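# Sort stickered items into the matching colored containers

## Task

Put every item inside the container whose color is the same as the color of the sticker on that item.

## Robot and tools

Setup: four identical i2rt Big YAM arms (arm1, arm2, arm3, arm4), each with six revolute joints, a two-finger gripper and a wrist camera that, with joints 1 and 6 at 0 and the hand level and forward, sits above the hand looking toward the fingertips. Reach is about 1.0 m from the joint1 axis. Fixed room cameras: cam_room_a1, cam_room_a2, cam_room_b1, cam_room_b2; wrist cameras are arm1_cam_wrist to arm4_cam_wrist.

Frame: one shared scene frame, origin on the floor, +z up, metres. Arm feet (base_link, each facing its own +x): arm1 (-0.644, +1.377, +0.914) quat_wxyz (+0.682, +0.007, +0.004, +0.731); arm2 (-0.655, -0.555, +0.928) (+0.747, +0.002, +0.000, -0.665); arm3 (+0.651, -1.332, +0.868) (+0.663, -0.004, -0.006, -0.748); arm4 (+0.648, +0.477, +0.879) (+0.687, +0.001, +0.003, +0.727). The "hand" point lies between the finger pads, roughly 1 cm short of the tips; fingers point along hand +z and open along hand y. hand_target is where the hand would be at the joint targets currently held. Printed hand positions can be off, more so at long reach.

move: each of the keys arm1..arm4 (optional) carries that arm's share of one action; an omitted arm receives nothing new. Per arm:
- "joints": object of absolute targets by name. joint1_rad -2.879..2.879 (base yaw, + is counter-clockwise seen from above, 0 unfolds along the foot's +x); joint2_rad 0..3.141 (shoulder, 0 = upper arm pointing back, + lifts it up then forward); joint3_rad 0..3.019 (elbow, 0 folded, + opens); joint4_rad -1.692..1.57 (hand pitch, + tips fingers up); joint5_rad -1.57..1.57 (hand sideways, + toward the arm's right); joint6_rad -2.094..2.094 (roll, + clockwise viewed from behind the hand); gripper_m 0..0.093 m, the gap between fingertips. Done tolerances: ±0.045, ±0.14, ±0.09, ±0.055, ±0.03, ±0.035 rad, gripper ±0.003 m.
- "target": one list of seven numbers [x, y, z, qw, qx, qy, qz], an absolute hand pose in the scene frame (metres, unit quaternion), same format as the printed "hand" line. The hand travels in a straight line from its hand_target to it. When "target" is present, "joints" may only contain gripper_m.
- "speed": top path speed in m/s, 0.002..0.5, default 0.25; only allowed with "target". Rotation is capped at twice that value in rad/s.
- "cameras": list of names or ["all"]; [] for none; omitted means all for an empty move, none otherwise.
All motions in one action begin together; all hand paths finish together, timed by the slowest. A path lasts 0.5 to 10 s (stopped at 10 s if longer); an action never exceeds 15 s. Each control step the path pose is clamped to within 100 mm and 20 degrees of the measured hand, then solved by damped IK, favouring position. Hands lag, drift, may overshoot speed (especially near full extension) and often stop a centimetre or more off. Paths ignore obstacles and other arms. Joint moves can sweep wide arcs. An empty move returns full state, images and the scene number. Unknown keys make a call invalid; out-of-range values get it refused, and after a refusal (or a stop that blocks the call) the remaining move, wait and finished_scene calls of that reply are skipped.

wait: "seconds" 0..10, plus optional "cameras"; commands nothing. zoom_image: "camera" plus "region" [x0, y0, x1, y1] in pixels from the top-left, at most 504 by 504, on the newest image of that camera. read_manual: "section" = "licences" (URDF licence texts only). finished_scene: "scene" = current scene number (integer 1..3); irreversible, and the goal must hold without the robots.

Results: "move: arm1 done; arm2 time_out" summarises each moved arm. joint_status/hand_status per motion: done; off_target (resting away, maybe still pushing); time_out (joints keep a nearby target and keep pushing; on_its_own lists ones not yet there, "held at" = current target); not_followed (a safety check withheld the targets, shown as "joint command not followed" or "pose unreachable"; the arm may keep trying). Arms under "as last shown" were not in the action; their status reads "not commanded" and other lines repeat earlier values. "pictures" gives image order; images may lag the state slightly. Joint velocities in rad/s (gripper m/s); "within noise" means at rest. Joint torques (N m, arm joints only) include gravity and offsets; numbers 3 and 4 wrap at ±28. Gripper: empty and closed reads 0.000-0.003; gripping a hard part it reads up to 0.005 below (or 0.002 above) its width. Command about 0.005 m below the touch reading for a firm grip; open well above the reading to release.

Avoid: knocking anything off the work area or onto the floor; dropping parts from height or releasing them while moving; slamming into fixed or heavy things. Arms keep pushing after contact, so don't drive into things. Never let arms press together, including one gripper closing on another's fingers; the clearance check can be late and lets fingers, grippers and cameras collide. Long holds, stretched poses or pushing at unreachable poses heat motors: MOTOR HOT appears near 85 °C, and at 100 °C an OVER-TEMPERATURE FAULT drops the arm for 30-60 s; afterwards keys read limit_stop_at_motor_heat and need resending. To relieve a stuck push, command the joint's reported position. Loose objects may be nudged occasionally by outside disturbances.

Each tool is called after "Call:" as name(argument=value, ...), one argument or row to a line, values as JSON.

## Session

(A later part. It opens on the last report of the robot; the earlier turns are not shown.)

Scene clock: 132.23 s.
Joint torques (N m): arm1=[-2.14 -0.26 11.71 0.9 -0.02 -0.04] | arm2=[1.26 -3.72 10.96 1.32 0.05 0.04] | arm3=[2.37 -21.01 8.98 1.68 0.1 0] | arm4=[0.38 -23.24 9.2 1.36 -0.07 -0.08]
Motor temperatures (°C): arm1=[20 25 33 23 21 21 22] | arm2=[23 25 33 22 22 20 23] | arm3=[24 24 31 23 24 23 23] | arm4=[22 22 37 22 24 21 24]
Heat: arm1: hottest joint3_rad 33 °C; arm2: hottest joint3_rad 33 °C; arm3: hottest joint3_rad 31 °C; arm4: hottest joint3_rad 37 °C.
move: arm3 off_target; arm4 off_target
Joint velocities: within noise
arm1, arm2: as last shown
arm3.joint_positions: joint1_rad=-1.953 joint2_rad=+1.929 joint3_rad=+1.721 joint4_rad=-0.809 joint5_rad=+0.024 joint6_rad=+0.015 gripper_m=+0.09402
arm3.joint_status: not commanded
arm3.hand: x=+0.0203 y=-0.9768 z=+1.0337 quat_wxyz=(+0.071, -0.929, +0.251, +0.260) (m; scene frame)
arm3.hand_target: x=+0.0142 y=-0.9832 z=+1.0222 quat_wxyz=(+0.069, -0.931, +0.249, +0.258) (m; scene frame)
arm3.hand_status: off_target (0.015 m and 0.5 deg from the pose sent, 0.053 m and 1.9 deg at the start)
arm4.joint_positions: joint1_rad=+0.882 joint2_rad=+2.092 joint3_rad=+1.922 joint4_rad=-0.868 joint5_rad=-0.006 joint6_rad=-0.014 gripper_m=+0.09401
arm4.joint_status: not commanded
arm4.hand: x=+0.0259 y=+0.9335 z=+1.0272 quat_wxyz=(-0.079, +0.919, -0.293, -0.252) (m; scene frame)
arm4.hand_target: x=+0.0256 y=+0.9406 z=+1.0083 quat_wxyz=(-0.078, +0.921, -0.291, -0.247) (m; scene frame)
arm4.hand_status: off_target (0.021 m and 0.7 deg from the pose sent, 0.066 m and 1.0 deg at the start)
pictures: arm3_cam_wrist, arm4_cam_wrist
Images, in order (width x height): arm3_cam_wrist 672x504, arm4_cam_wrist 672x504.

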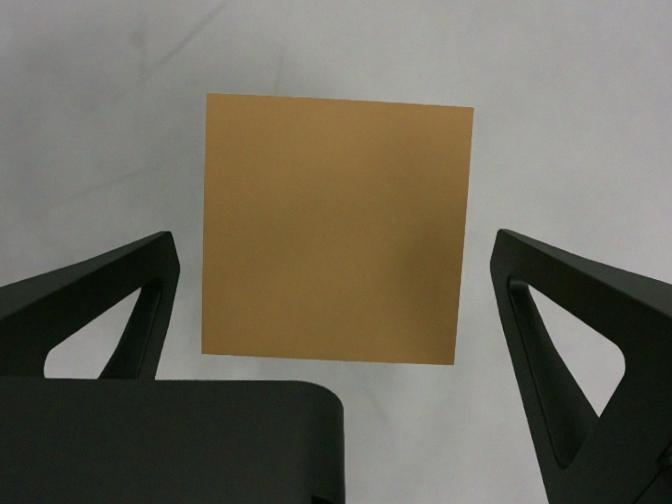

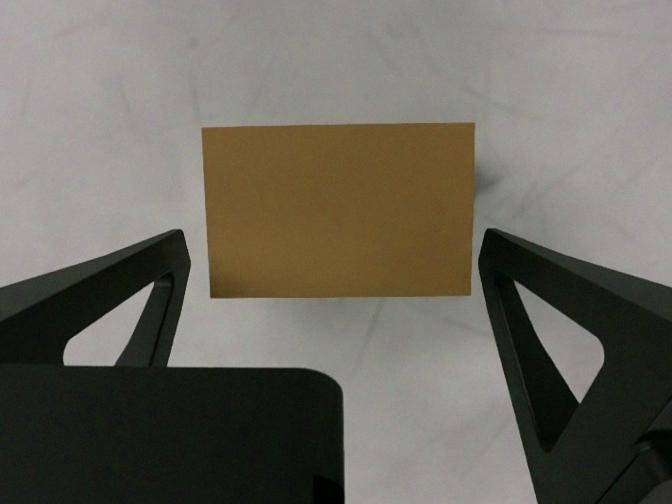

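Call:
move(
  arm3={"joints":{"gripper_m":0.035}},
  arm4={"joints":{"gripper_m":0.045}},
)

Call:
move(
  arm3={"target":[0.004,-0.978,1.11,0.069,-0.931,0.249,0.258],"speed":0.15},
  arm4={"target":[0.017,0.945,1.1,0.078,-0.921,0.291,0.247],"speed":0.15},
  cameras=["arm3_cam_wrist","arm4_cam_wrist"],
)

Call:
move(
  arm3={"target":[0.20,-1.078,1.11,0.069,-0.931,0.249,0.258],"speed":0.17},
  arm4={"target":[0.21,0.79,1.10,0.078,-0.921,0.291,0.247],"speed":0.17},
)

Call:
move(
  arm3={"joints":{"joint2_rad":0.87,"joint3_rad":0.9,"joint4_rad":-1.08}},
  arm4={"joints":{"joint2_rad":0.87,"joint3_rad":0.9,"joint4_rad":-1.08}},
)

Call:
move(
  arm3={"joints":{"joint1_rad":0.962}},
  arm4={"joints":{"joint1_rad":-1.154}},
  cameras=["arm3_cam_wrist","arm4_cam_wrist"],
)

Scene clock: 142.10 s.
Joint torques (N m): arm1=[-2.2 -0.44 11.66 0.83 -0.02 -0.06] | arm2=[1.08 -3.84 10.95 1.36 0.06 0.04] | arm3=[2.32 -21.07 9.09 1.68 0.1 0] | arm4=[0.26 -22.95 9.17 1.47 0.02 -0.08]
Motor temperatures (°C): arm1=[20 24 33 23 21 21 22] | arm2=[23 25 33 22 22 20 23] | arm3=[24 24 30 23 24 23 23] | arm4=[22 23 36 22 24 21 24]
Heat: arm1: hottest joint3_rad 33 °C; arm2: hottest joint3_rad 33 °C; arm3: hottest joint3_rad 30 °C; arm4: hottest joint3_rad 36 °C.
move: arm3 off_target; arm4 off_target
Joint velocities: within noise
arm1, arm2: as last shown
arm3.joint_positions: joint1_rad=-1.953 joint2_rad=+1.929 joint3_rad=+1.721 joint4_rad=-0.809 joint5_rad=+0.024 joint6_rad=+0.016 gripper_m=+0.05330
arm3.joint_status: gripper_m off_target (ended at +0.05332, target +0.03500)
arm3.hand: x=+0.0202 y=-0.9768 z=+1.0338 quat_wxyz=(+0.071, -0.929, +0.252, +0.261) (m; scene frame)
arm3.hand_target: x=+0.0142 y=-0.9832 z=+1.0222 quat_wxyz=(+0.069, -0.931, +0.249, +0.258) (m; scene frame)
arm3.hand_status: not commanded
arm4.joint_positions: joint1_rad=+0.882 joint2_rad=+2.092 joint3_rad=+1.922 joint4_rad=-0.868 joint5_rad=-0.006 joint6_rad=-0.016 gripper_m=+0.06944
arm4.joint_status: gripper_m off_target (ended at +0.06946, target +0.04500)
arm4.hand: x=+0.0257 y=+0.9335 z=+1.0273 quat_wxyz=(-0.079, +0.919, -0.293, -0.252) (m; scene frame)
arm4.hand_target: x=+0.0255 y=+0.9405 z=+1.0083 quat_wxyz=(-0.078, +0.921, -0.291, -0.247) (m; scene frame)
arm4.hand_status: not commanded
pictures: none

Scene clock: 143.57 s.
Joint torques (N m): arm1=[-2.67 0.21 11.62 1.16 -0.06 -0.07] | arm2=[1.26 -3.84 10.96 1.31 0.05 0.03] | arm3=[2.43 -21.83 14.02 0.73 0.13 0.02] | arm4=[0.5 -23.36 12.56 0.39 -0.02 -0.05]
Motor temperatures (°C): arm1=[20 24 33 23 21 21 22] | arm2=[23 25 33 22 22 20 23] | arm3=[24 24 31 23 24 23 23] | arm4=[22 23 36 22 24 21 25]
Heat: arm1: hottest joint3_rad 33 °C; arm2: hottest joint3_rad 33 °C; arm3: hottest joint3_rad 31 °C; arm4: hottest joint3_rad 36 °C.
move: arm3 off_target; arm4 off_target
Joint velocities: within noise
arm1, arm2: as last shown
arm3.joint_positions: joint1_rad=-1.953 joint2_rad=+1.930 joint3_rad=+1.895 joint4_rad=-1.019 joint5_rad=+0.024 joint6_rad=+0.016 gripper_m=+0.05330
arm3.joint_status: not commanded
arm3.hand: x=+0.0199 y=-0.9758 z=+1.0939 quat_wxyz=(+0.067, -0.934, +0.253, +0.243) (m; scene frame)
arm3.hand_target: x=+0.0049 y=-0.9786 z=+1.1100 quat_wxyz=(+0.069, -0.931, +0.249, +0.258) (m; scene frame)
arm3.hand_status: off_target (0.023 m and 1.9 deg from the pose sent, 0.078 m and 0.5 deg at the start)
arm4.joint_positions: joint1_rad=+0.882 joint2_rad=+2.099 joint3_rad=+2.127 joint4_rad=-1.085 joint5_rad=-0.006 joint6_rad=-0.016 gripper_m=+0.06944
arm4.joint_status: not commanded
arm4.hand: x=+0.0233 y=+0.9358 z=+1.0984 quat_wxyz=(-0.076, +0.921, -0.293, -0.244) (m; scene frame)
arm4.hand_target: x=+0.0175 y=+0.9446 z=+1.0998 quat_wxyz=(-0.078, +0.921, -0.291, -0.247) (m; scene frame)
arm4.hand_status: off_target (0.011 m and 0.5 deg from the pose sent, 0.074 m and 0.7 deg at the start)
pictures: arm3_cam_wrist, arm4_cam_wrist
Images, in order (width x height): arm3_cam_wrist 672x504, arm4_cam_wrist 672x504.

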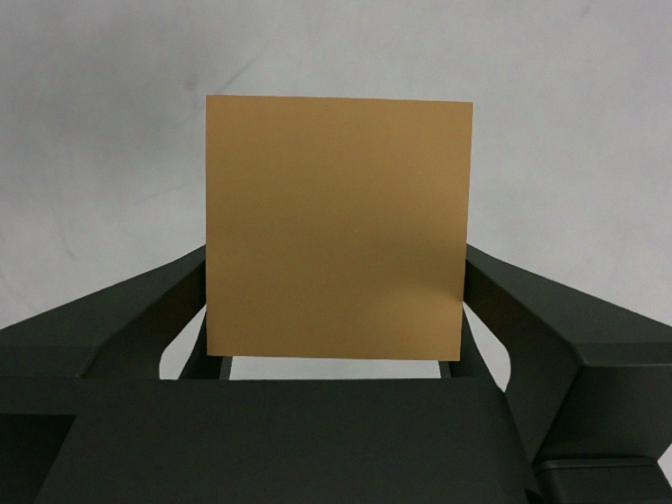

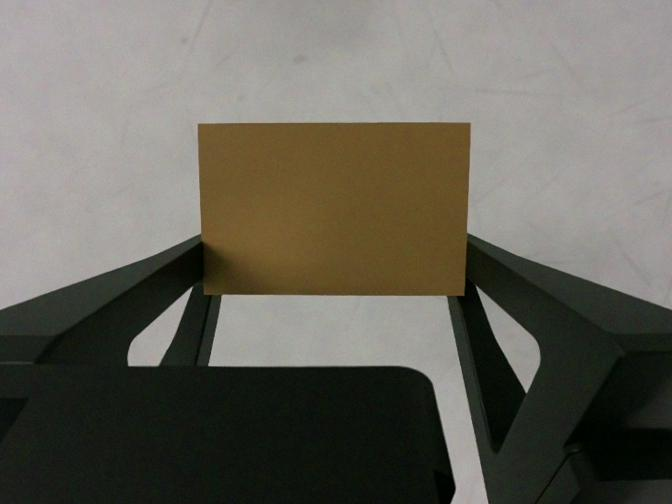

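Scene clock: 145.57 s.
Joint torques (N m): arm1=[-2.9 -0.5 11.73 1.03 -0.07 -0.01] | arm2=[1.2 -4.01 10.95 1.33 0.05 0.04] | arm3=[1.79 -13.51 9.29 1.69 -0.04 -0.06] | arm4=[1.61 -14.51 9.17 1.35 0.23 0.13]
Motor temperatures (°C): arm1=[20 24 33 23 21 21 22] | arm2=[23 25 33 22 22 20 23] | arm3=[24 25 31 23 24 23 23] | arm4=[22 23 36 22 24 21 25]
Heat: arm1: hottest joint3_rad 33 °C; arm2: hottest joint3_rad 33 °C; arm3: hottest joint3_rad 31 °C; arm4: hottest joint3_rad 36 °C.
move: arm3 done; arm4 done
Joint velocities: within noise
arm1, arm2: as last shown
arm3.joint_positions: joint1_rad=-1.953 joint2_rad=+1.365 joint3_rad=+1.212 joint4_rad=-0.889 joint5_rad=+0.024 joint6_rad=+0.016 gripper_m=+0.05330
arm3.joint_status: not commanded
arm3.hand: x=+0.2031 y=-1.0765 z=+1.1065 quat_wxyz=(+0.068, -0.933, +0.253, +0.249) (m; scene frame)
arm3.hand_target: x=+0.2000 y=-1.0781 z=+1.1101 quat_wxyz=(+0.069, -0.931, +0.249, +0.258) (m; scene frame)
arm3.hand_status: done (0.005 m and 1.2 deg from the pose sent, 0.208 m and 1.9 deg at the start)
arm4.joint_positions: joint1_rad=+0.891 joint2_rad=+1.450 joint3_rad=+1.228 joint4_rad=-0.856 joint5_rad=-0.001 joint6_rad=-0.016 gripper_m=+0.06944
arm4.joint_status: not commanded
arm4.hand: x=+0.2158 y=+0.7897 z=+1.0925 quat_wxyz=(-0.074, +0.925, -0.290, -0.234) (m; scene frame)
arm4.hand_target: x=+0.2101 y=+0.7898 z=+1.1001 quat_wxyz=(-0.078, +0.921, -0.291, -0.247) (m; scene frame)
arm4.hand_status: done (0.009 m and 1.7 deg from the pose sent, 0.237 m and 0.5 deg at the start)
pictures: none

Scene clock: 146.87 s.
Joint torques (N m): arm1=[-2.67 -0.5 11.75 0.99 -0.04 -0.06] | arm2=[1.14 -4.01 10.95 1.35 0.05 0.03] | arm3=[1.61 -3.96 9.37 1.02 -0.04 -0.06] | arm4=[1.14 -3.31 9.4 0.55 0.21 0.15]
Motor temperatures (°C): arm1=[20 24 33 23 21 21 22] | arm2=[23 25 33 22 22 20 23] | arm3=[24 25 30 23 24 23 23] | arm4=[22 23 36 22 24 21 25]
Heat: arm1: hottest joint3_rad 33 °C; arm2: hottest joint3_rad 33 °C; arm3: hottest joint3_rad 30 °C; arm4: hottest joint3_rad 36 °C.
move: arm3 done; arm4 done
Joint velocities: within noise
arm1.joint_positions: joint1_rad=-2.250 joint2_rad=+0.795 joint3_rad=+0.799 joint4_rad=-1.024 joint5_rad=-0.009 joint6_rad=+0.002 gripper_m=+0.09297
arm1.joint_status: not commanded
arm1.hand: x=-0.3798 y=+1.1958 z=+1.1480 quat_wxyz=(-0.253, -0.289, -0.920, +0.078) (m; scene frame)
arm1.hand_target: x=-0.3822 y=+1.1935 z=+1.1464 quat_wxyz=(-0.248, -0.291, -0.921, +0.078) (m; scene frame)
arm1.hand_status: not commanded
arm2.joint_positions: joint1_rad=+0.921 joint2_rad=+0.795 joint3_rad=+0.809 joint4_rad=-1.018 joint5_rad=+0.004 joint6_rad=+0.005 gripper_m=+0.08993
arm2.joint_status: not commanded
arm2.hand: x=-0.3803 y=-0.7197 z=+1.1724 quat_wxyz=(-0.270, -0.256, -0.925, +0.073) (m; scene frame)
arm2.hand_target: x=-0.3828 y=-0.7163 z=+1.1650 quat_wxyz=(-0.258, -0.253, -0.930, +0.070) (m; scene frame)
arm2.hand_status: not commanded
arm3.joint_positions: joint1_rad=-1.953 joint2_rad=+0.863 joint3_rad=+0.903 joint4_rad=-1.079 joint5_rad=+0.024 joint6_rad=+0.016 gripper_m=+0.05330
arm3.joint_status: all done
arm3.hand: x=+0.3597 y=-1.1625 z=+1.1289 quat_wxyz=(+0.068, -0.932, +0.253, +0.250) (m; scene frame)
arm3.hand_target: x=+0.3587 y=-1.1642 z=+1.1249 quat_wxyz=(+0.066, -0.935, +0.250, +0.245) (m; scene frame)
arm3.hand_status: not commanded
arm4.joint_positions: joint1_rad=+0.891 joint2_rad=+0.860 joint3_rad=+0.897 joint4_rad=-1.074 joint5_rad=-0.001 joint6_rad=-0.016 gripper_m=+0.06944
arm4.joint_status: all done
arm4.hand: x=+0.3779 y=+0.6735 z=+1.1422 quat_wxyz=(-0.080, +0.920, -0.289, -0.252) (m; scene frame)
arm4.hand_target: x=+0.3764 y=+0.6723 z=+1.1398 quat_wxyz=(-0.078, +0.921, -0.291, -0.246) (m; scene frame)
arm4.hand_status: not commanded
pictures: none

Scene clock: 149.17 s.
Joint torques (N m): arm1=[-2.49 -0.56 11.66 0.96 -0.04 -0.11] | arm2=[1.2 -3.84 10.96 1.32 0.05 0.03] | arm3=[1.73 -4.6 9.44 1.03 0.14 -0.07] | arm4=[0.56 -3.84 9.4 0.62 0.07 0.16]
Motor temperatures (°C): arm1=[20 24 33 23 21 21 22] | arm2=[23 25 33 22 22 20 23] | arm3=[24 24 31 23 24 23 23] | arm4=[22 23 36 22 24 21 25]
Heat: arm1: hottest joint3_rad 33 °C; arm2: hottest joint3_rad 33 °C; arm3: hottest joint3_rad 31 °C; arm4: hottest joint3_rad 36 °C.
move: arm3 done; arm4 done
Joint velocities: within noise
arm1, arm2: as last shown
arm3.joint_positions: joint1_rad=+0.954 joint2_rad=+0.873 joint3_rad=+0.903 joint4_rad=-1.079 joint5_rad=+0.020 joint6_rad=+0.016 gripper_m=+0.05334
arm3.joint_status: all done
arm3.hand: x=+0.8965 y=-1.5569 z=+1.1321 quat_wxyz=(-0.241, -0.357, -0.896, +0.106) (m; scene frame)
arm3.hand_target: x=+0.8973 y=-1.5544 z=+1.1309 quat_wxyz=(-0.240, -0.352, -0.898, +0.106) (m; scene frame)
arm3.hand_status: not commanded
arm4.joint_positions: joint1_rad=-1.153 joint2_rad=+0.865 joint3_rad=+0.897 joint4_rad=-1.074 joint5_rad=+0.004 joint6_rad=-0.016 gripper_m=+0.06946
arm4.joint_status: all done
arm4.hand: x=+0.9475 y=+0.6301 z=+1.1381 quat_wxyz=(-0.252, +0.234, -0.937, -0.057) (m; scene frame)
arm4.hand_target: x=+0.9474 y=+0.6300 z=+1.1371 quat_wxyz=(-0.248, +0.229, -0.939, -0.057) (m; scene frame)
arm4.hand_status: not commanded
pictures: arm3_cam_wrist, arm4_cam_wrist
Images, in order (width x height): arm3_cam_wrist 672x504, arm4_cam_wrist 672x504.

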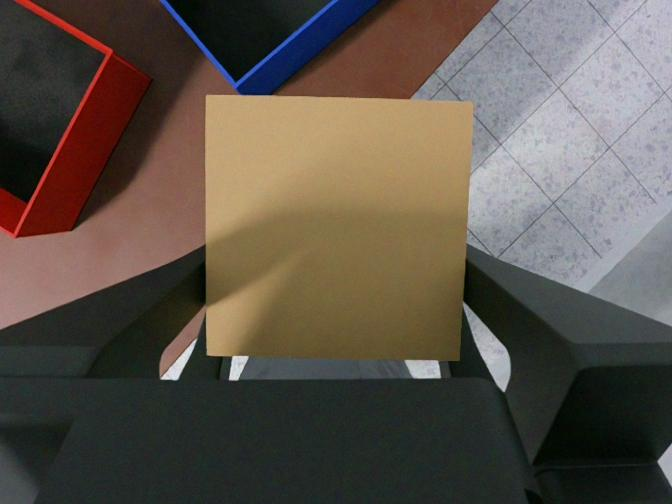

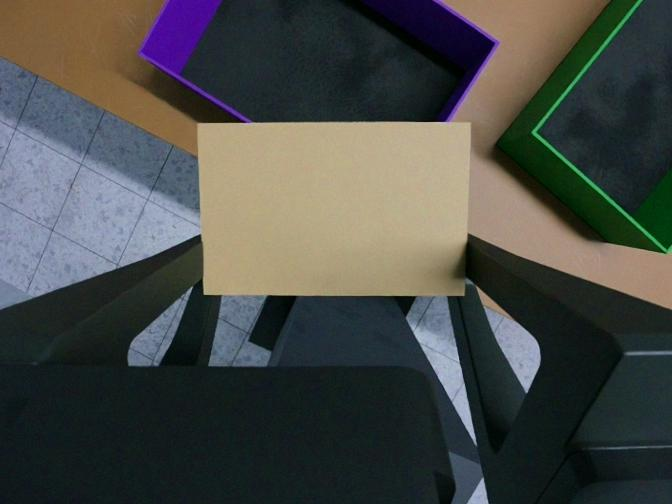

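Call:
move(
  arm3={"target":[1.11,-1.725,0.91,0.242,0.345,0.902,-0.0925],"speed":0.2},
  arm4={"target":[1.095,0.708,0.9,0.2516,-0.2287,0.9386,0.0613],"speed":0.2},
  cameras=["arm3_cam_wrist","arm4_cam_wrist"],
)

Scene clock: 164.73 s.
Joint torques (N m): arm1=[-2.32 -0.56 11.62 0.95 -0.04 -0.06] | arm2=[1.14 -3.84 10.95 1.35 0.05 0.03] | arm3=[2.14 -17.67 11.54 1.57 -0.07 0.03] | arm4=[1.2 -13.16 9.48 1.43 -0.03 0.17]
Motor temperatures (°C): arm1=[20 24 33 23 21 21 22] | arm2=[23 25 33 22 22 20 23] | arm3=[24 24 31 23 24 23 24] | arm4=[22 23 35 22 24 21 25]
Heat: arm1: hottest joint3_rad 33 °C; arm2: hottest joint3_rad 33 °C; arm3: hottest joint3_rad 31 °C; arm4: hottest joint3_rad 35 °C.
move: arm3 off_target; arm4 off_target
Joint velocities: within noise
arm1, arm2: as last shown
arm3.joint_positions: joint1_rad=+0.970 joint2_rad=+1.807 joint3_rad=+1.113 joint4_rad=-0.427 joint5_rad=+0.005 joint6_rad=+0.017 gripper_m=+0.05334
arm3.joint_status: not commanded
arm3.hand: x=+1.0838 y=-1.7143 z=+0.8884 quat_wxyz=(-0.212, -0.351, -0.908, +0.085) (m; scene frame)
arm3.hand_target: x=+1.1088 y=-1.7237 z=+0.9109 quat_wxyz=(-0.242, -0.345, -0.902, +0.092) (m; scene frame)
arm3.hand_status: off_target (0.036 m and 3.7 deg from the pose sent, 0.351 m and 2.2 deg at the start)
arm4.joint_positions: joint1_rad=-1.153 joint2_rad=+1.603 joint3_rad=+0.790 joint4_rad=-0.282 joint5_rad=+0.002 joint6_rad=-0.014 gripper_m=+0.06946
arm4.joint_status: not commanded
arm4.hand: x=+1.0735 y=+0.6948 z=+0.8854 quat_wxyz=(-0.227, +0.235, -0.944, -0.052) (m; scene frame)
arm4.hand_target: x=+1.0939 y=+0.7074 z=+0.9009 quat_wxyz=(-0.252, +0.229, -0.938, -0.061) (m; scene frame)
arm4.hand_status: off_target (0.029 m and 3.2 deg from the pose sent, 0.291 m and 0.8 deg at the start)
pictures: arm3_cam_wrist, arm4_cam_wrist
Images, in order (width x height): arm3_cam_wrist 672x504, arm4_cam_wrist 672x504.

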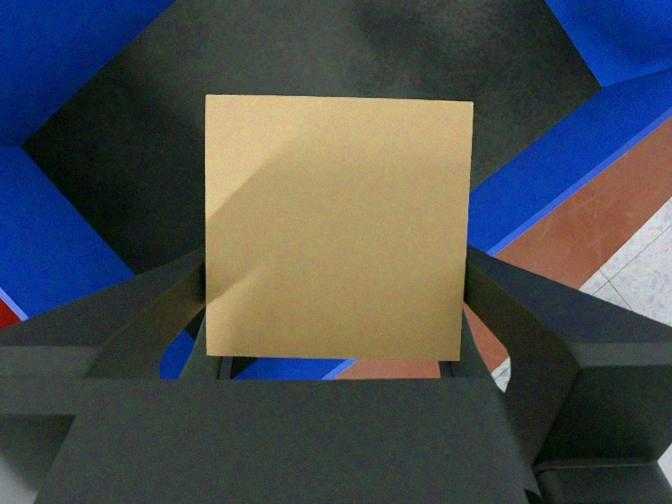

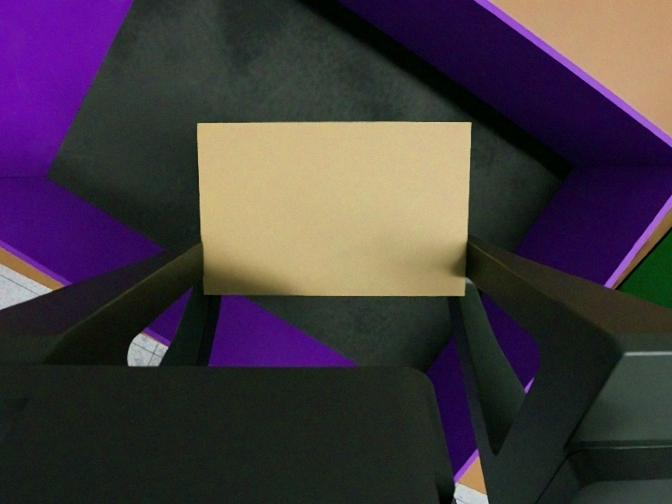

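Call:
move(
  arm3={"target":[1.152,-1.752,0.90,0.242,0.345,0.902,-0.0925],"speed":0.15},
  arm4={"target":[1.108,0.725,0.88,0.2516,-0.2287,0.9386,0.0613],"speed":0.15},
)

Call:
move(
  arm3={"target":[1.15,-1.752,0.82,0.242,0.345,0.902,-0.0925],"speed":0.12},
  arm4={"target":[1.105,0.722,0.80,0.2516,-0.2287,0.9386,0.0613],"speed":0.12},
  cameras=["arm3_cam_wrist","arm4_cam_wrist"],
)

Scene clock: 177.07 s.
Joint torques (N m): arm1=[-2.78 0.26 11.77 0.99 -0.04 -0.05] | arm2=[1.26 -3.9 10.93 1.31 0.05 0.03] | arm3=[2.14 -19.14 11.74 0.73 0.14 0.03] | arm4=[1.2 -13.45 9.13 1.47 0.23 0.17]
Motor temperatures (°C): arm1=[20 24 33 23 21 21 21] | arm2=[23 25 33 22 22 20 23] | arm3=[24 24 31 23 24 23 24] | arm4=[22 23 34 22 24 21 26]
Heat: arm1: hottest joint3_rad 33 °C; arm2: hottest joint3_rad 33 °C; arm3: hottest joint3_rad 31 °C; arm4: hottest joint3_rad 34 °C.
move: arm3 off_target; arm4 off_target
Joint velocities: within noise
arm1, arm2: as last shown
arm3.joint_positions: joint1_rad=+0.983 joint2_rad=+1.921 joint3_rad=+1.272 joint4_rad=-0.441 joint5_rad=+0.006 joint6_rad=+0.028 gripper_m=+0.05334
arm3.joint_status: not commanded
arm3.hand: x=+1.1319 y=-1.7456 z=+0.8859 quat_wxyz=(-0.227, -0.349, -0.905, +0.088) (m; scene frame)
arm3.hand_target: x=+1.1513 y=-1.7513 z=+0.9004 quat_wxyz=(-0.242, -0.345, -0.902, +0.092) (m; scene frame)
arm3.hand_status: off_target (0.025 m and 1.9 deg from the pose sent, 0.079 m and 3.7 deg at the start)
arm4.joint_positions: joint1_rad=-1.135 joint2_rad=+1.679 joint3_rad=+0.832 joint4_rad=-0.239 joint5_rad=+0.005 joint6_rad=+0.004 gripper_m=+0.06946
arm4.joint_status: not commanded
arm4.hand: x=+1.0879 y=+0.7116 z=+0.8701 quat_wxyz=(-0.230, +0.234, -0.943, -0.055) (m; scene frame)
arm4.hand_target: x=+1.1071 y=+0.7244 z=+0.8808 quat_wxyz=(-0.252, +0.229, -0.938, -0.061) (m; scene frame)
arm4.hand_status: off_target (0.026 m and 2.6 deg from the pose sent, 0.046 m and 3.2 deg at the start)
pictures: none

Scene clock: 178.40 s.
Joint torques (N m): arm1=[-2.55 -0.85 11.64 1.01 -0.07 -0.07] | arm2=[1.2 -3.72 10.97 1.33 0.05 0.03] | arm3=[1.96 -20.19 7.31 1.72 0.12 0.02] | arm4=[0.73 -14.45 5.09 1.57 0.17 0.15]
Motor temperatures (°C): arm1=[20 24 33 23 21 21 21] | arm2=[23 25 33 22 22 20 23] | arm3=[24 24 31 23 24 23 24] | arm4=[22 23 34 22 24 21 26]
Heat: arm1: hottest joint3_rad 33 °C; arm2: hottest joint3_rad 33 °C; arm3: hottest joint3_rad 31 °C; arm4: hottest joint3_rad 34 °C.
move: arm3 done; arm4 done
Joint velocities: within noise
arm1, arm2: as last shown
arm3.joint_positions: joint1_rad=+0.983 joint2_rad=+2.055 joint3_rad=+1.272 joint4_rad=-0.287 joint5_rad=+0.006 joint6_rad=+0.028 gripper_m=+0.05334
arm3.joint_status: not commanded
arm3.hand: x=+1.1421 y=-1.7552 z=+0.8209 quat_wxyz=(-0.235, -0.348, -0.903, +0.091) (m; scene frame)
arm3.hand_target: x=+1.1499 y=-1.7520 z=+0.8202 quat_wxyz=(-0.242, -0.345, -0.902, +0.092) (m; scene frame)
arm3.hand_status: done (0.009 m and 0.8 deg from the pose sent, 0.069 m and 1.9 deg at the start)
arm4.joint_positions: joint1_rad=-1.135 joint2_rad=+1.873 joint3_rad=+0.832 joint4_rad=-0.010 joint5_rad=+0.005 joint6_rad=+0.004 gripper_m=+0.06946
arm4.joint_status: not commanded
arm4.hand: x=+1.1025 y=+0.7193 z=+0.8031 quat_wxyz=(-0.247, +0.233, -0.939, -0.060) (m; scene frame)
arm4.hand_target: x=+1.1050 y=+0.7219 z=+0.8001 quat_wxyz=(-0.252, +0.229, -0.938, -0.061) (m; scene frame)
arm4.hand_status: done (0.005 m and 0.7 deg from the pose sent, 0.073 m and 2.7 deg at the start)
pictures: arm3_cam_wrist, arm4_cam_wrist
Images, in order (width x height): arm3_cam_wrist 672x504, arm4_cam_wrist 672x504.

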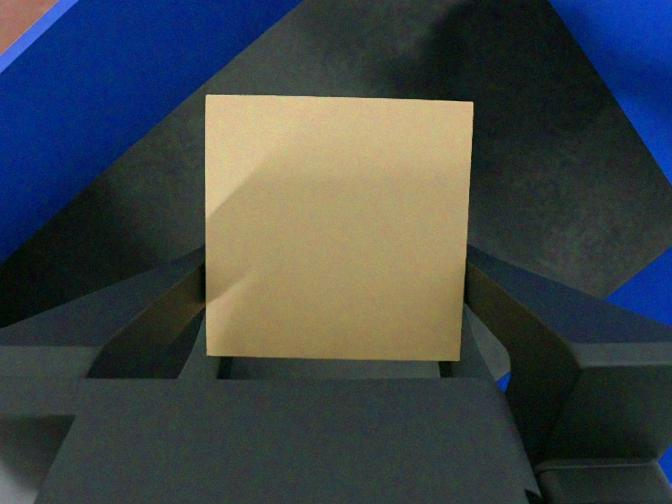

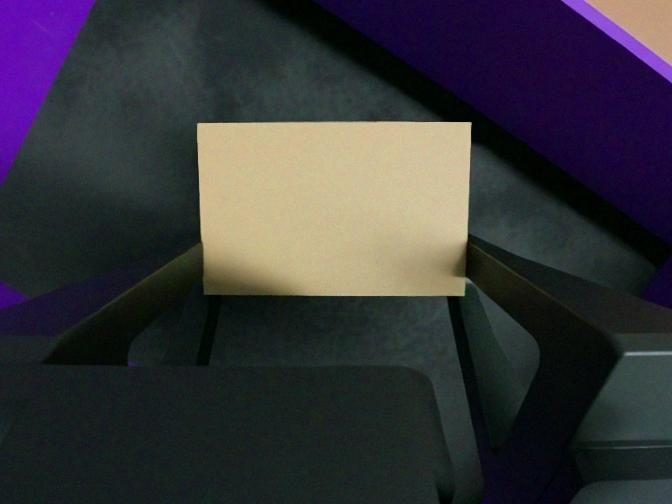

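Call:
move(
  arm3={"target":[1.136,-1.752,0.76,0.242,0.345,0.902,-0.0925],"speed":0.08},
  arm4={"target":[1.093,0.718,0.76,0.2516,-0.2287,0.9386,0.0613],"speed":0.08},
)

Call:
move(
  arm3={"target":[1.136,-1.752,0.74,0.242,0.345,0.902,-0.0925],"speed":0.06},
  arm4={"target":[1.093,0.718,0.74,0.2516,-0.2287,0.9386,0.0613],"speed":0.06},
  cameras=["arm3_cam_wrist","arm4_cam_wrist"],
)

Scene clock: 185.23 s.
Joint torques (N m): arm1=[-2.49 -0.5 11.64 0.95 -0.1 -0.07] | arm2=[1.2 -3.78 10.99 1.32 0.04 0.03] | arm3=[0.85 -20.25 6.06 1.73 -0.06 -0.11] | arm4=[1.08 -14.97 4.11 1.44 0.2 0.17]
Motor temperatures (°C): arm1=[20 24 33 23 21 21 21] | arm2=[23 25 33 22 22 20 23] | arm3=[24 25 30 23 24 23 24] | arm4=[22 23 34 22 24 21 26]
Heat: arm1: hottest joint3_rad 33 °C; arm2: hottest joint3_rad 33 °C; arm3: hottest joint3_rad 30 °C; arm4: hottest joint3_rad 34 °C.
move: arm3 done; arm4 done
Joint velocities: within noise
arm1, arm2: as last shown
arm3.joint_positions: joint1_rad=+0.983 joint2_rad=+2.151 joint3_rad=+1.238 joint4_rad=-0.148 joint5_rad=+0.004 joint6_rad=+0.028 gripper_m=+0.05334
arm3.joint_status: not commanded
arm3.hand: x=+1.1368 y=-1.7509 z=+0.7650 quat_wxyz=(-0.240, -0.347, -0.902, +0.092) (m; scene frame)
arm3.hand_target: x=+1.1359 y=-1.7520 z=+0.7601 quat_wxyz=(-0.242, -0.345, -0.902, +0.092) (m; scene frame)
arm3.hand_status: done (0.005 m and 0.4 deg from the pose sent, 0.061 m and 0.8 deg at the start)
arm4.joint_positions: joint1_rad=-1.135 joint2_rad=+1.961 joint3_rad=+0.804 joint4_rad=+0.117 joint5_rad=+0.007 joint6_rad=+0.006 gripper_m=+0.06946
arm4.joint_status: not commanded
arm4.hand: x=+1.0955 y=+0.7155 z=+0.7674 quat_wxyz=(-0.252, +0.232, -0.938, -0.060) (m; scene frame)
arm4.hand_target: x=+1.0929 y=+0.7180 z=+0.7601 quat_wxyz=(-0.251, +0.229, -0.938, -0.061) (m; scene frame)
arm4.hand_status: done (0.008 m and 0.4 deg from the pose sent, 0.044 m and 0.7 deg at the start)
pictures: none

Scene clock: 186.20 s.
Joint torques (N m): arm1=[-3.02 -0.09 11.66 0.99 -0.09 -0.07] | arm2=[1.38 -3.78 10.96 1.36 0.05 0.03] | arm3=[0.79 -18.14 6.19 1.7 -0.05 -0.11] | arm4=[1.2 -13.86 4.19 1.43 0.21 0.13]
Motor temperatures (°C): arm1=[20 24 33 23 21 21 21] | arm2=[23 25 33 22 22 20 23] | arm3=[24 25 30 23 24 23 24] | arm4=[22 23 34 22 24 21 26]
Heat: arm1: hottest joint3_rad 33 °C; arm2: hottest joint3_rad 33 °C; arm3: hottest joint3_rad 30 °C; arm4: hottest joint3_rad 34 °C.
move: arm3 off_target; arm4 off_target
Joint velocities: within noise
arm1, arm2: as last shown
arm3.joint_positions: joint1_rad=+0.983 joint2_rad=+2.168 joint3_rad=+1.238 joint4_rad=-0.108 joint5_rad=+0.004 joint6_rad=+0.028 gripper_m=+0.05334
arm3.joint_status: not commanded
arm3.hand: x=+1.1402 y=-1.7539 z=+0.7591 quat_wxyz=(-0.250, -0.346, -0.899, +0.095) (m; scene frame)
arm3.hand_target: x=+1.1355 y=-1.7516 z=+0.7404 quat_wxyz=(-0.242, -0.345, -0.902, +0.092) (m; scene frame)
arm3.hand_status: off_target (0.020 m and 1.1 deg from the pose sent, 0.025 m and 0.4 deg at the start)
arm4.joint_positions: joint1_rad=-1.135 joint2_rad=+2.005 joint3_rad=+0.803 joint4_rad=+0.170 joint5_rad=+0.007 joint6_rad=+0.009 gripper_m=+0.06946
arm4.joint_status: not commanded
arm4.hand: x=+1.0954 y=+0.7154 z=+0.7526 quat_wxyz=(-0.256, +0.230, -0.937, -0.062) (m; scene frame)
arm4.hand_target: x=+1.0925 y=+0.7178 z=+0.7403 quat_wxyz=(-0.251, +0.229, -0.938, -0.061) (m; scene frame)
arm4.hand_status: off_target (0.013 m and 0.6 deg from the pose sent, 0.028 m and 0.4 deg at the start)
pictures: arm3_cam_wrist, arm4_cam_wrist
Images, in order (width x height): arm3_cam_wrist 672x504, arm4_cam_wrist 672x504.

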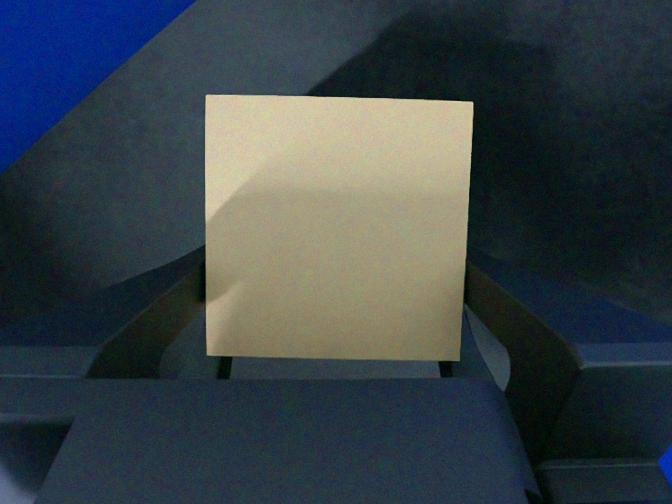

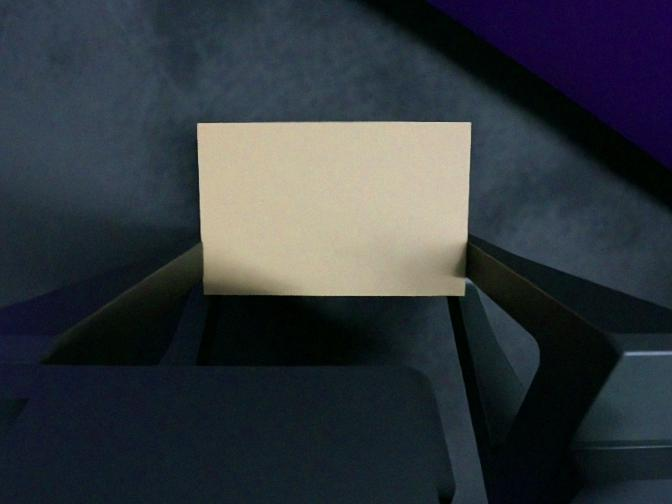

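Call:
move(
  arm3={"target":[1.137,-1.752,0.732,0.242,0.345,0.902,-0.0925],"speed":0.05},
  arm4={"target":[1.093,0.717,0.722,0.2516,-0.2287,0.9386,0.0613],"speed":0.05},
)

Scene clock: 189.63 s.
Joint torques (N m): arm1=[-2.73 -0.73 11.6 1.07 -0.01 -0.03] | arm2=[1.2 -3.78 10.96 1.32 0.04 0.03] | arm3=[1.14 -16.85 6.45 1.72 -0.03 -0.1] | arm4=[1.38 -11.28 4.4 1.17 0.2 0.11]
Motor temperatures (°C): arm1=[20 24 33 23 21 21 21] | arm2=[23 25 33 22 22 20 23] | arm3=[24 25 30 23 24 23 24] | arm4=[22 24 33 22 24 21 26]
Heat: arm1: hottest joint3_rad 33 °C; arm2: hottest joint3_rad 33 °C; arm3: hottest joint3_rad 30 °C; arm4: hottest joint3_rad 33 °C.
move: arm3 off_target; arm4 off_target
Joint velocities: within noise
arm1, arm2: as last shown
arm3.joint_positions: joint1_rad=+0.983 joint2_rad=+2.172 joint3_rad=+1.238 joint4_rad=-0.094 joint5_rad=+0.004 joint6_rad=+0.028 gripper_m=+0.05334
arm3.joint_status: not commanded
arm3.hand: x=+1.1418 y=-1.7553 z=+0.7590 quat_wxyz=(-0.255, -0.345, -0.898, +0.097) (m; scene frame)
arm3.hand_target: x=+1.1360 y=-1.7512 z=+0.7329 quat_wxyz=(-0.242, -0.345, -0.902, +0.092) (m; scene frame)
arm3.hand_status: off_target (0.028 m and 1.7 deg from the pose sent, 0.027 m and 1.1 deg at the start)
arm4.joint_positions: joint1_rad=-1.135 joint2_rad=+2.020 joint3_rad=+0.803 joint4_rad=+0.223 joint5_rad=+0.007 joint6_rad=+0.010 gripper_m=+0.06946
arm4.joint_status: not commanded
arm4.hand: x=+1.1019 y=+0.7189 z=+0.7521 quat_wxyz=(-0.274, +0.228, -0.932, -0.067) (m; scene frame)
arm4.hand_target: x=+1.0914 y=+0.7161 z=+0.7237 quat_wxyz=(-0.251, +0.229, -0.938, -0.061) (m; scene frame)
arm4.hand_status: off_target (0.031 m and 2.7 deg from the pose sent, 0.031 m and 0.6 deg at the start)
pictures: none

Both in contact.

Call:
move(
  arm3={"target":[1.14,-1.753,0.753,0.242,0.345,0.902,-0.0925],"speed":0.06},
  arm4={"target":[1.10,0.718,0.747,0.2516,-0.2287,0.9386,0.0613],"speed":0.06},
)

Call:
move(
  arm3={"joints":{"gripper_m":0.08}},
  arm4={"joints":{"gripper_m":0.088}},
)

Call:
move(
  arm3={"target":[1.09,-1.705,0.95,0.242,0.345,0.902,-0.0925],"speed":0.2},
  arm4={"target":[1.05,0.695,0.95,0.2516,-0.2287,0.9386,0.0613],"speed":0.2},
  cameras=["arm3_cam_wrist","arm4_cam_wrist"],
)

Scene clock: 196.50 s.
Joint torques (N m): arm1=[-2.14 -0.21 11.63 1.03 -0.06 -0.06] | arm2=[1.14 -3.9 10.97 1.35 0.04 0.04] | arm3=[1.03 -20.25 7.1 -0.01 0.01 -0.08] | arm4=[0.62 -15.85 4.3 0.03 0.09 0.07]
Motor temperatures (°C): arm1=[20 24 33 23 21 21 21] | arm2=[23 25 33 22 22 20 23] | arm3=[24 25 29 23 24 23 24] | arm4=[22 23 33 22 24 21 26]
Heat: arm1: hottest joint3_rad 33 °C; arm2: hottest joint3_rad 33 °C; arm3: hottest joint3_rad 29 °C; arm4: hottest joint3_rad 33 °C.
move: arm3 done; arm4 done
Joint velocities: within noise
arm1.joint_positions: joint1_rad=-2.250 joint2_rad=+0.795 joint3_rad=+0.799 joint4_rad=-1.024 joint5_rad=-0.009 joint6_rad=+0.002 gripper_m=+0.09297
arm1.joint_status: not commanded
arm1.hand: x=-0.3798 y=+1.1958 z=+1.1480 quat_wxyz=(-0.253, -0.289, -0.920, +0.078) (m; scene frame)
arm1.hand_target: x=-0.3822 y=+1.1935 z=+1.1464 quat_wxyz=(-0.248, -0.291, -0.921, +0.078) (m; scene frame)
arm1.hand_status: not commanded
arm2.joint_positions: joint1_rad=+0.921 joint2_rad=+0.795 joint3_rad=+0.809 joint4_rad=-1.018 joint5_rad=+0.004 joint6_rad=+0.005 gripper_m=+0.08993
arm2.joint_status: not commanded
arm2.hand: x=-0.3803 y=-0.7197 z=+1.1724 quat_wxyz=(-0.270, -0.256, -0.925, +0.073) (m; scene frame)
arm2.hand_target: x=-0.3828 y=-0.7163 z=+1.1650 quat_wxyz=(-0.258, -0.253, -0.930, +0.070) (m; scene frame)
arm2.hand_status: not commanded
arm3.joint_positions: joint1_rad=+0.983 joint2_rad=+2.172 joint3_rad=+1.238 joint4_rad=-0.099 joint5_rad=+0.004 joint6_rad=+0.028 gripper_m=+0.05334
arm3.joint_status: not commanded
arm3.hand: x=+1.1411 y=-1.7546 z=+0.7584 quat_wxyz=(-0.253, -0.346, -0.898, +0.096) (m; scene frame)
arm3.hand_target: x=+1.1398 y=-1.7529 z=+0.7530 quat_wxyz=(-0.242, -0.345, -0.902, +0.093) (m; scene frame)
arm3.hand_status: done (0.006 m and 1.4 deg from the pose sent, 0.007 m and 1.7 deg at the start)
arm4.joint_positions: joint1_rad=-1.135 joint2_rad=+2.016 joint3_rad=+0.817 joint4_rad=+0.182 joint5_rad=+0.007 joint6_rad=+0.010 gripper_m=+0.06946
arm4.joint_status: not commanded
arm4.hand: x=+1.1022 y=+0.7190 z=+0.7521 quat_wxyz=(-0.263, +0.229, -0.935, -0.064) (m; scene frame)
arm4.hand_target: x=+1.0998 y=+0.7180 z=+0.7470 quat_wxyz=(-0.252, +0.229, -0.938, -0.061) (m; scene frame)
arm4.hand_status: done (0.006 m and 1.4 deg from the pose sent, 0.006 m and 2.7 deg at the start)
pictures: none

Scene clock: 197.00 s.
Joint torques (N m): arm1=[-2.55 -0.79 11.78 1.03 -0.04 -0.05] | arm2=[1.14 -3.72 10.96 1.35 0.05 0.03] | arm3=[1.26 -20.25 7.02 0.72 0.02 -0.08] | arm4=[0.85 -16.03 4.38 0.36 0.09 0.07]
Motor temperatures (°C): arm1=[20 24 33 23 21 21 21] | arm2=[23 25 33 22 22 20 23] | arm3=[24 25 29 23 24 23 24] | arm4=[22 23 32 22 24 21 26]
Heat: arm1: hottest joint3_rad 33 °C; arm2: hottest joint3_rad 33 °C; arm3: hottest joint3_rad 29 °C; arm4: hottest joint3_rad 32 °C.
move: arm3 done; arm4 done
Joint velocities: within noise
arm1, arm2: as last shown
arm3.joint_positions: joint1_rad=+0.983 joint2_rad=+2.173 joint3_rad=+1.238 joint4_rad=-0.116 joint5_rad=+0.004 joint6_rad=+0.028 gripper_m=+0.07996
arm3.joint_status: all done
arm3.hand: x=+1.1380 y=-1.7521 z=+0.7555 quat_wxyz=(-0.245, -0.347, -0.901, +0.093) (m; scene frame)
arm3.hand_target: x=+1.1398 y=-1.7529 z=+0.7530 quat_wxyz=(-0.242, -0.345, -0.902, +0.093) (m; scene frame)
arm3.hand_status: not commanded
arm4.joint_positions: joint1_rad=-1.135 joint2_rad=+2.016 joint3_rad=+0.817 joint4_rad=+0.170 joint5_rad=+0.007 joint6_rad=+0.010 gripper_m=+0.08791
arm4.joint_status: all done
arm4.hand: x=+1.1000 y=+0.7179 z=+0.7506 quat_wxyz=(-0.257, +0.230, -0.937, -0.062) (m; scene frame)
arm4.hand_target: x=+1.0998 y=+0.7180 z=+0.7470 quat_wxyz=(-0.252, +0.229, -0.938, -0.061) (m; scene frame)
arm4.hand_status: not commanded
pictures: none

Scene clock: 198.73 s.
Joint torques (N m): arm1=[-2.55 -0.56 11.6 0.94 -0.09 -0.07] | arm2=[1.14 -3.84 10.95 1.35 0.05 0.03] | arm3=[1.44 -16.26 7.92 0.77 0.13 -0.04] | arm4=[1.55 -11.05 8.61 0.44 0.19 0.11]
Motor temperatures (°C): arm1=[20 24 33 23 21 21 21] | arm2=[23 25 33 22 22 20 23] | arm3=[24 25 29 23 24 23 24] | arm4=[22 23 32 22 24 21 26]
Heat: arm1: hottest joint3_rad 33 °C; arm2: hottest joint3_rad 33 °C; arm3: hottest joint3_rad 29 °C; arm4: hottest joint3_rad 32 °C.
move: arm3 done; arm4 done
Joint velocities: within noise
arm1, arm2: as last shown
arm3.joint_positions: joint1_rad=+0.983 joint2_rad=+1.683 joint3_rad=+1.123 joint4_rad=-0.480 joint5_rad=+0.002 joint6_rad=+0.028 gripper_m=+0.07996
arm3.joint_status: not commanded
arm3.hand: x=+1.0914 y=-1.7092 z=+0.9556 quat_wxyz=(-0.250, -0.346, -0.899, +0.095) (m; scene frame)
arm3.hand_target: x=+1.0899 y=-1.7051 z=+0.9501 quat_wxyz=(-0.242, -0.345, -0.902, +0.093) (m; scene frame)
arm3.hand_status: done (0.007 m and 1.0 deg from the pose sent, 0.206 m and 0.4 deg at the start)
arm4.joint_positions: joint1_rad=-1.134 joint2_rad=+1.398 joint3_rad=+0.746 joint4_rad=-0.390 joint5_rad=+0.007 joint6_rad=+0.010 gripper_m=+0.08791
arm4.joint_status: not commanded
arm4.hand: x=+1.0475 y=+0.6902 z=+0.9459 quat_wxyz=(-0.251, +0.230, -0.938, -0.061) (m; scene frame)
arm4.hand_target: x=+1.0499 y=+0.6950 z=+0.9501 quat_wxyz=(-0.252, +0.229, -0.938, -0.061) (m; scene frame)
arm4.hand_status: done (0.007 m and 0.2 deg from the pose sent, 0.207 m and 0.7 deg at the start)
pictures: arm3_cam_wrist, arm4_cam_wrist
Images, in order (width x height): arm3_cam_wrist 672x504, arm4_cam_wrist 672x504.

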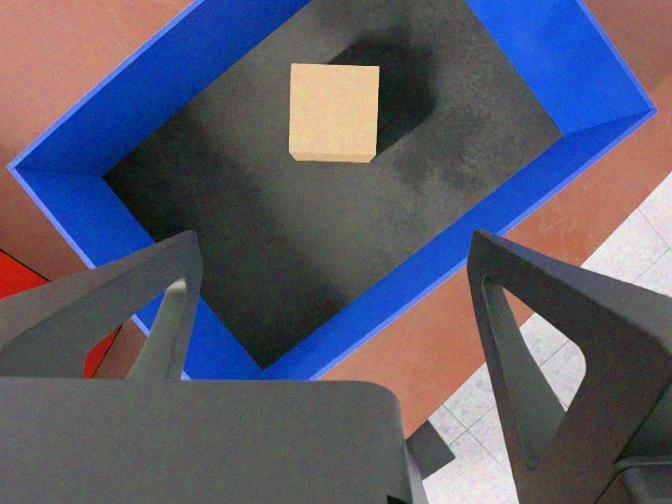

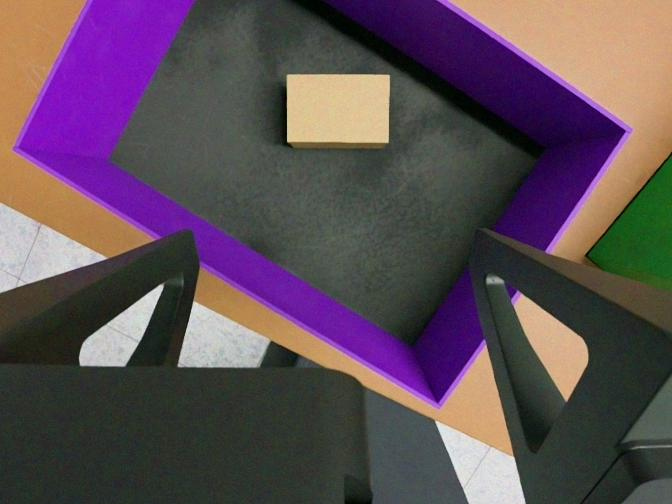

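Call:
finished_scene(
  scene=3,
)

The scene is finished: the task was done.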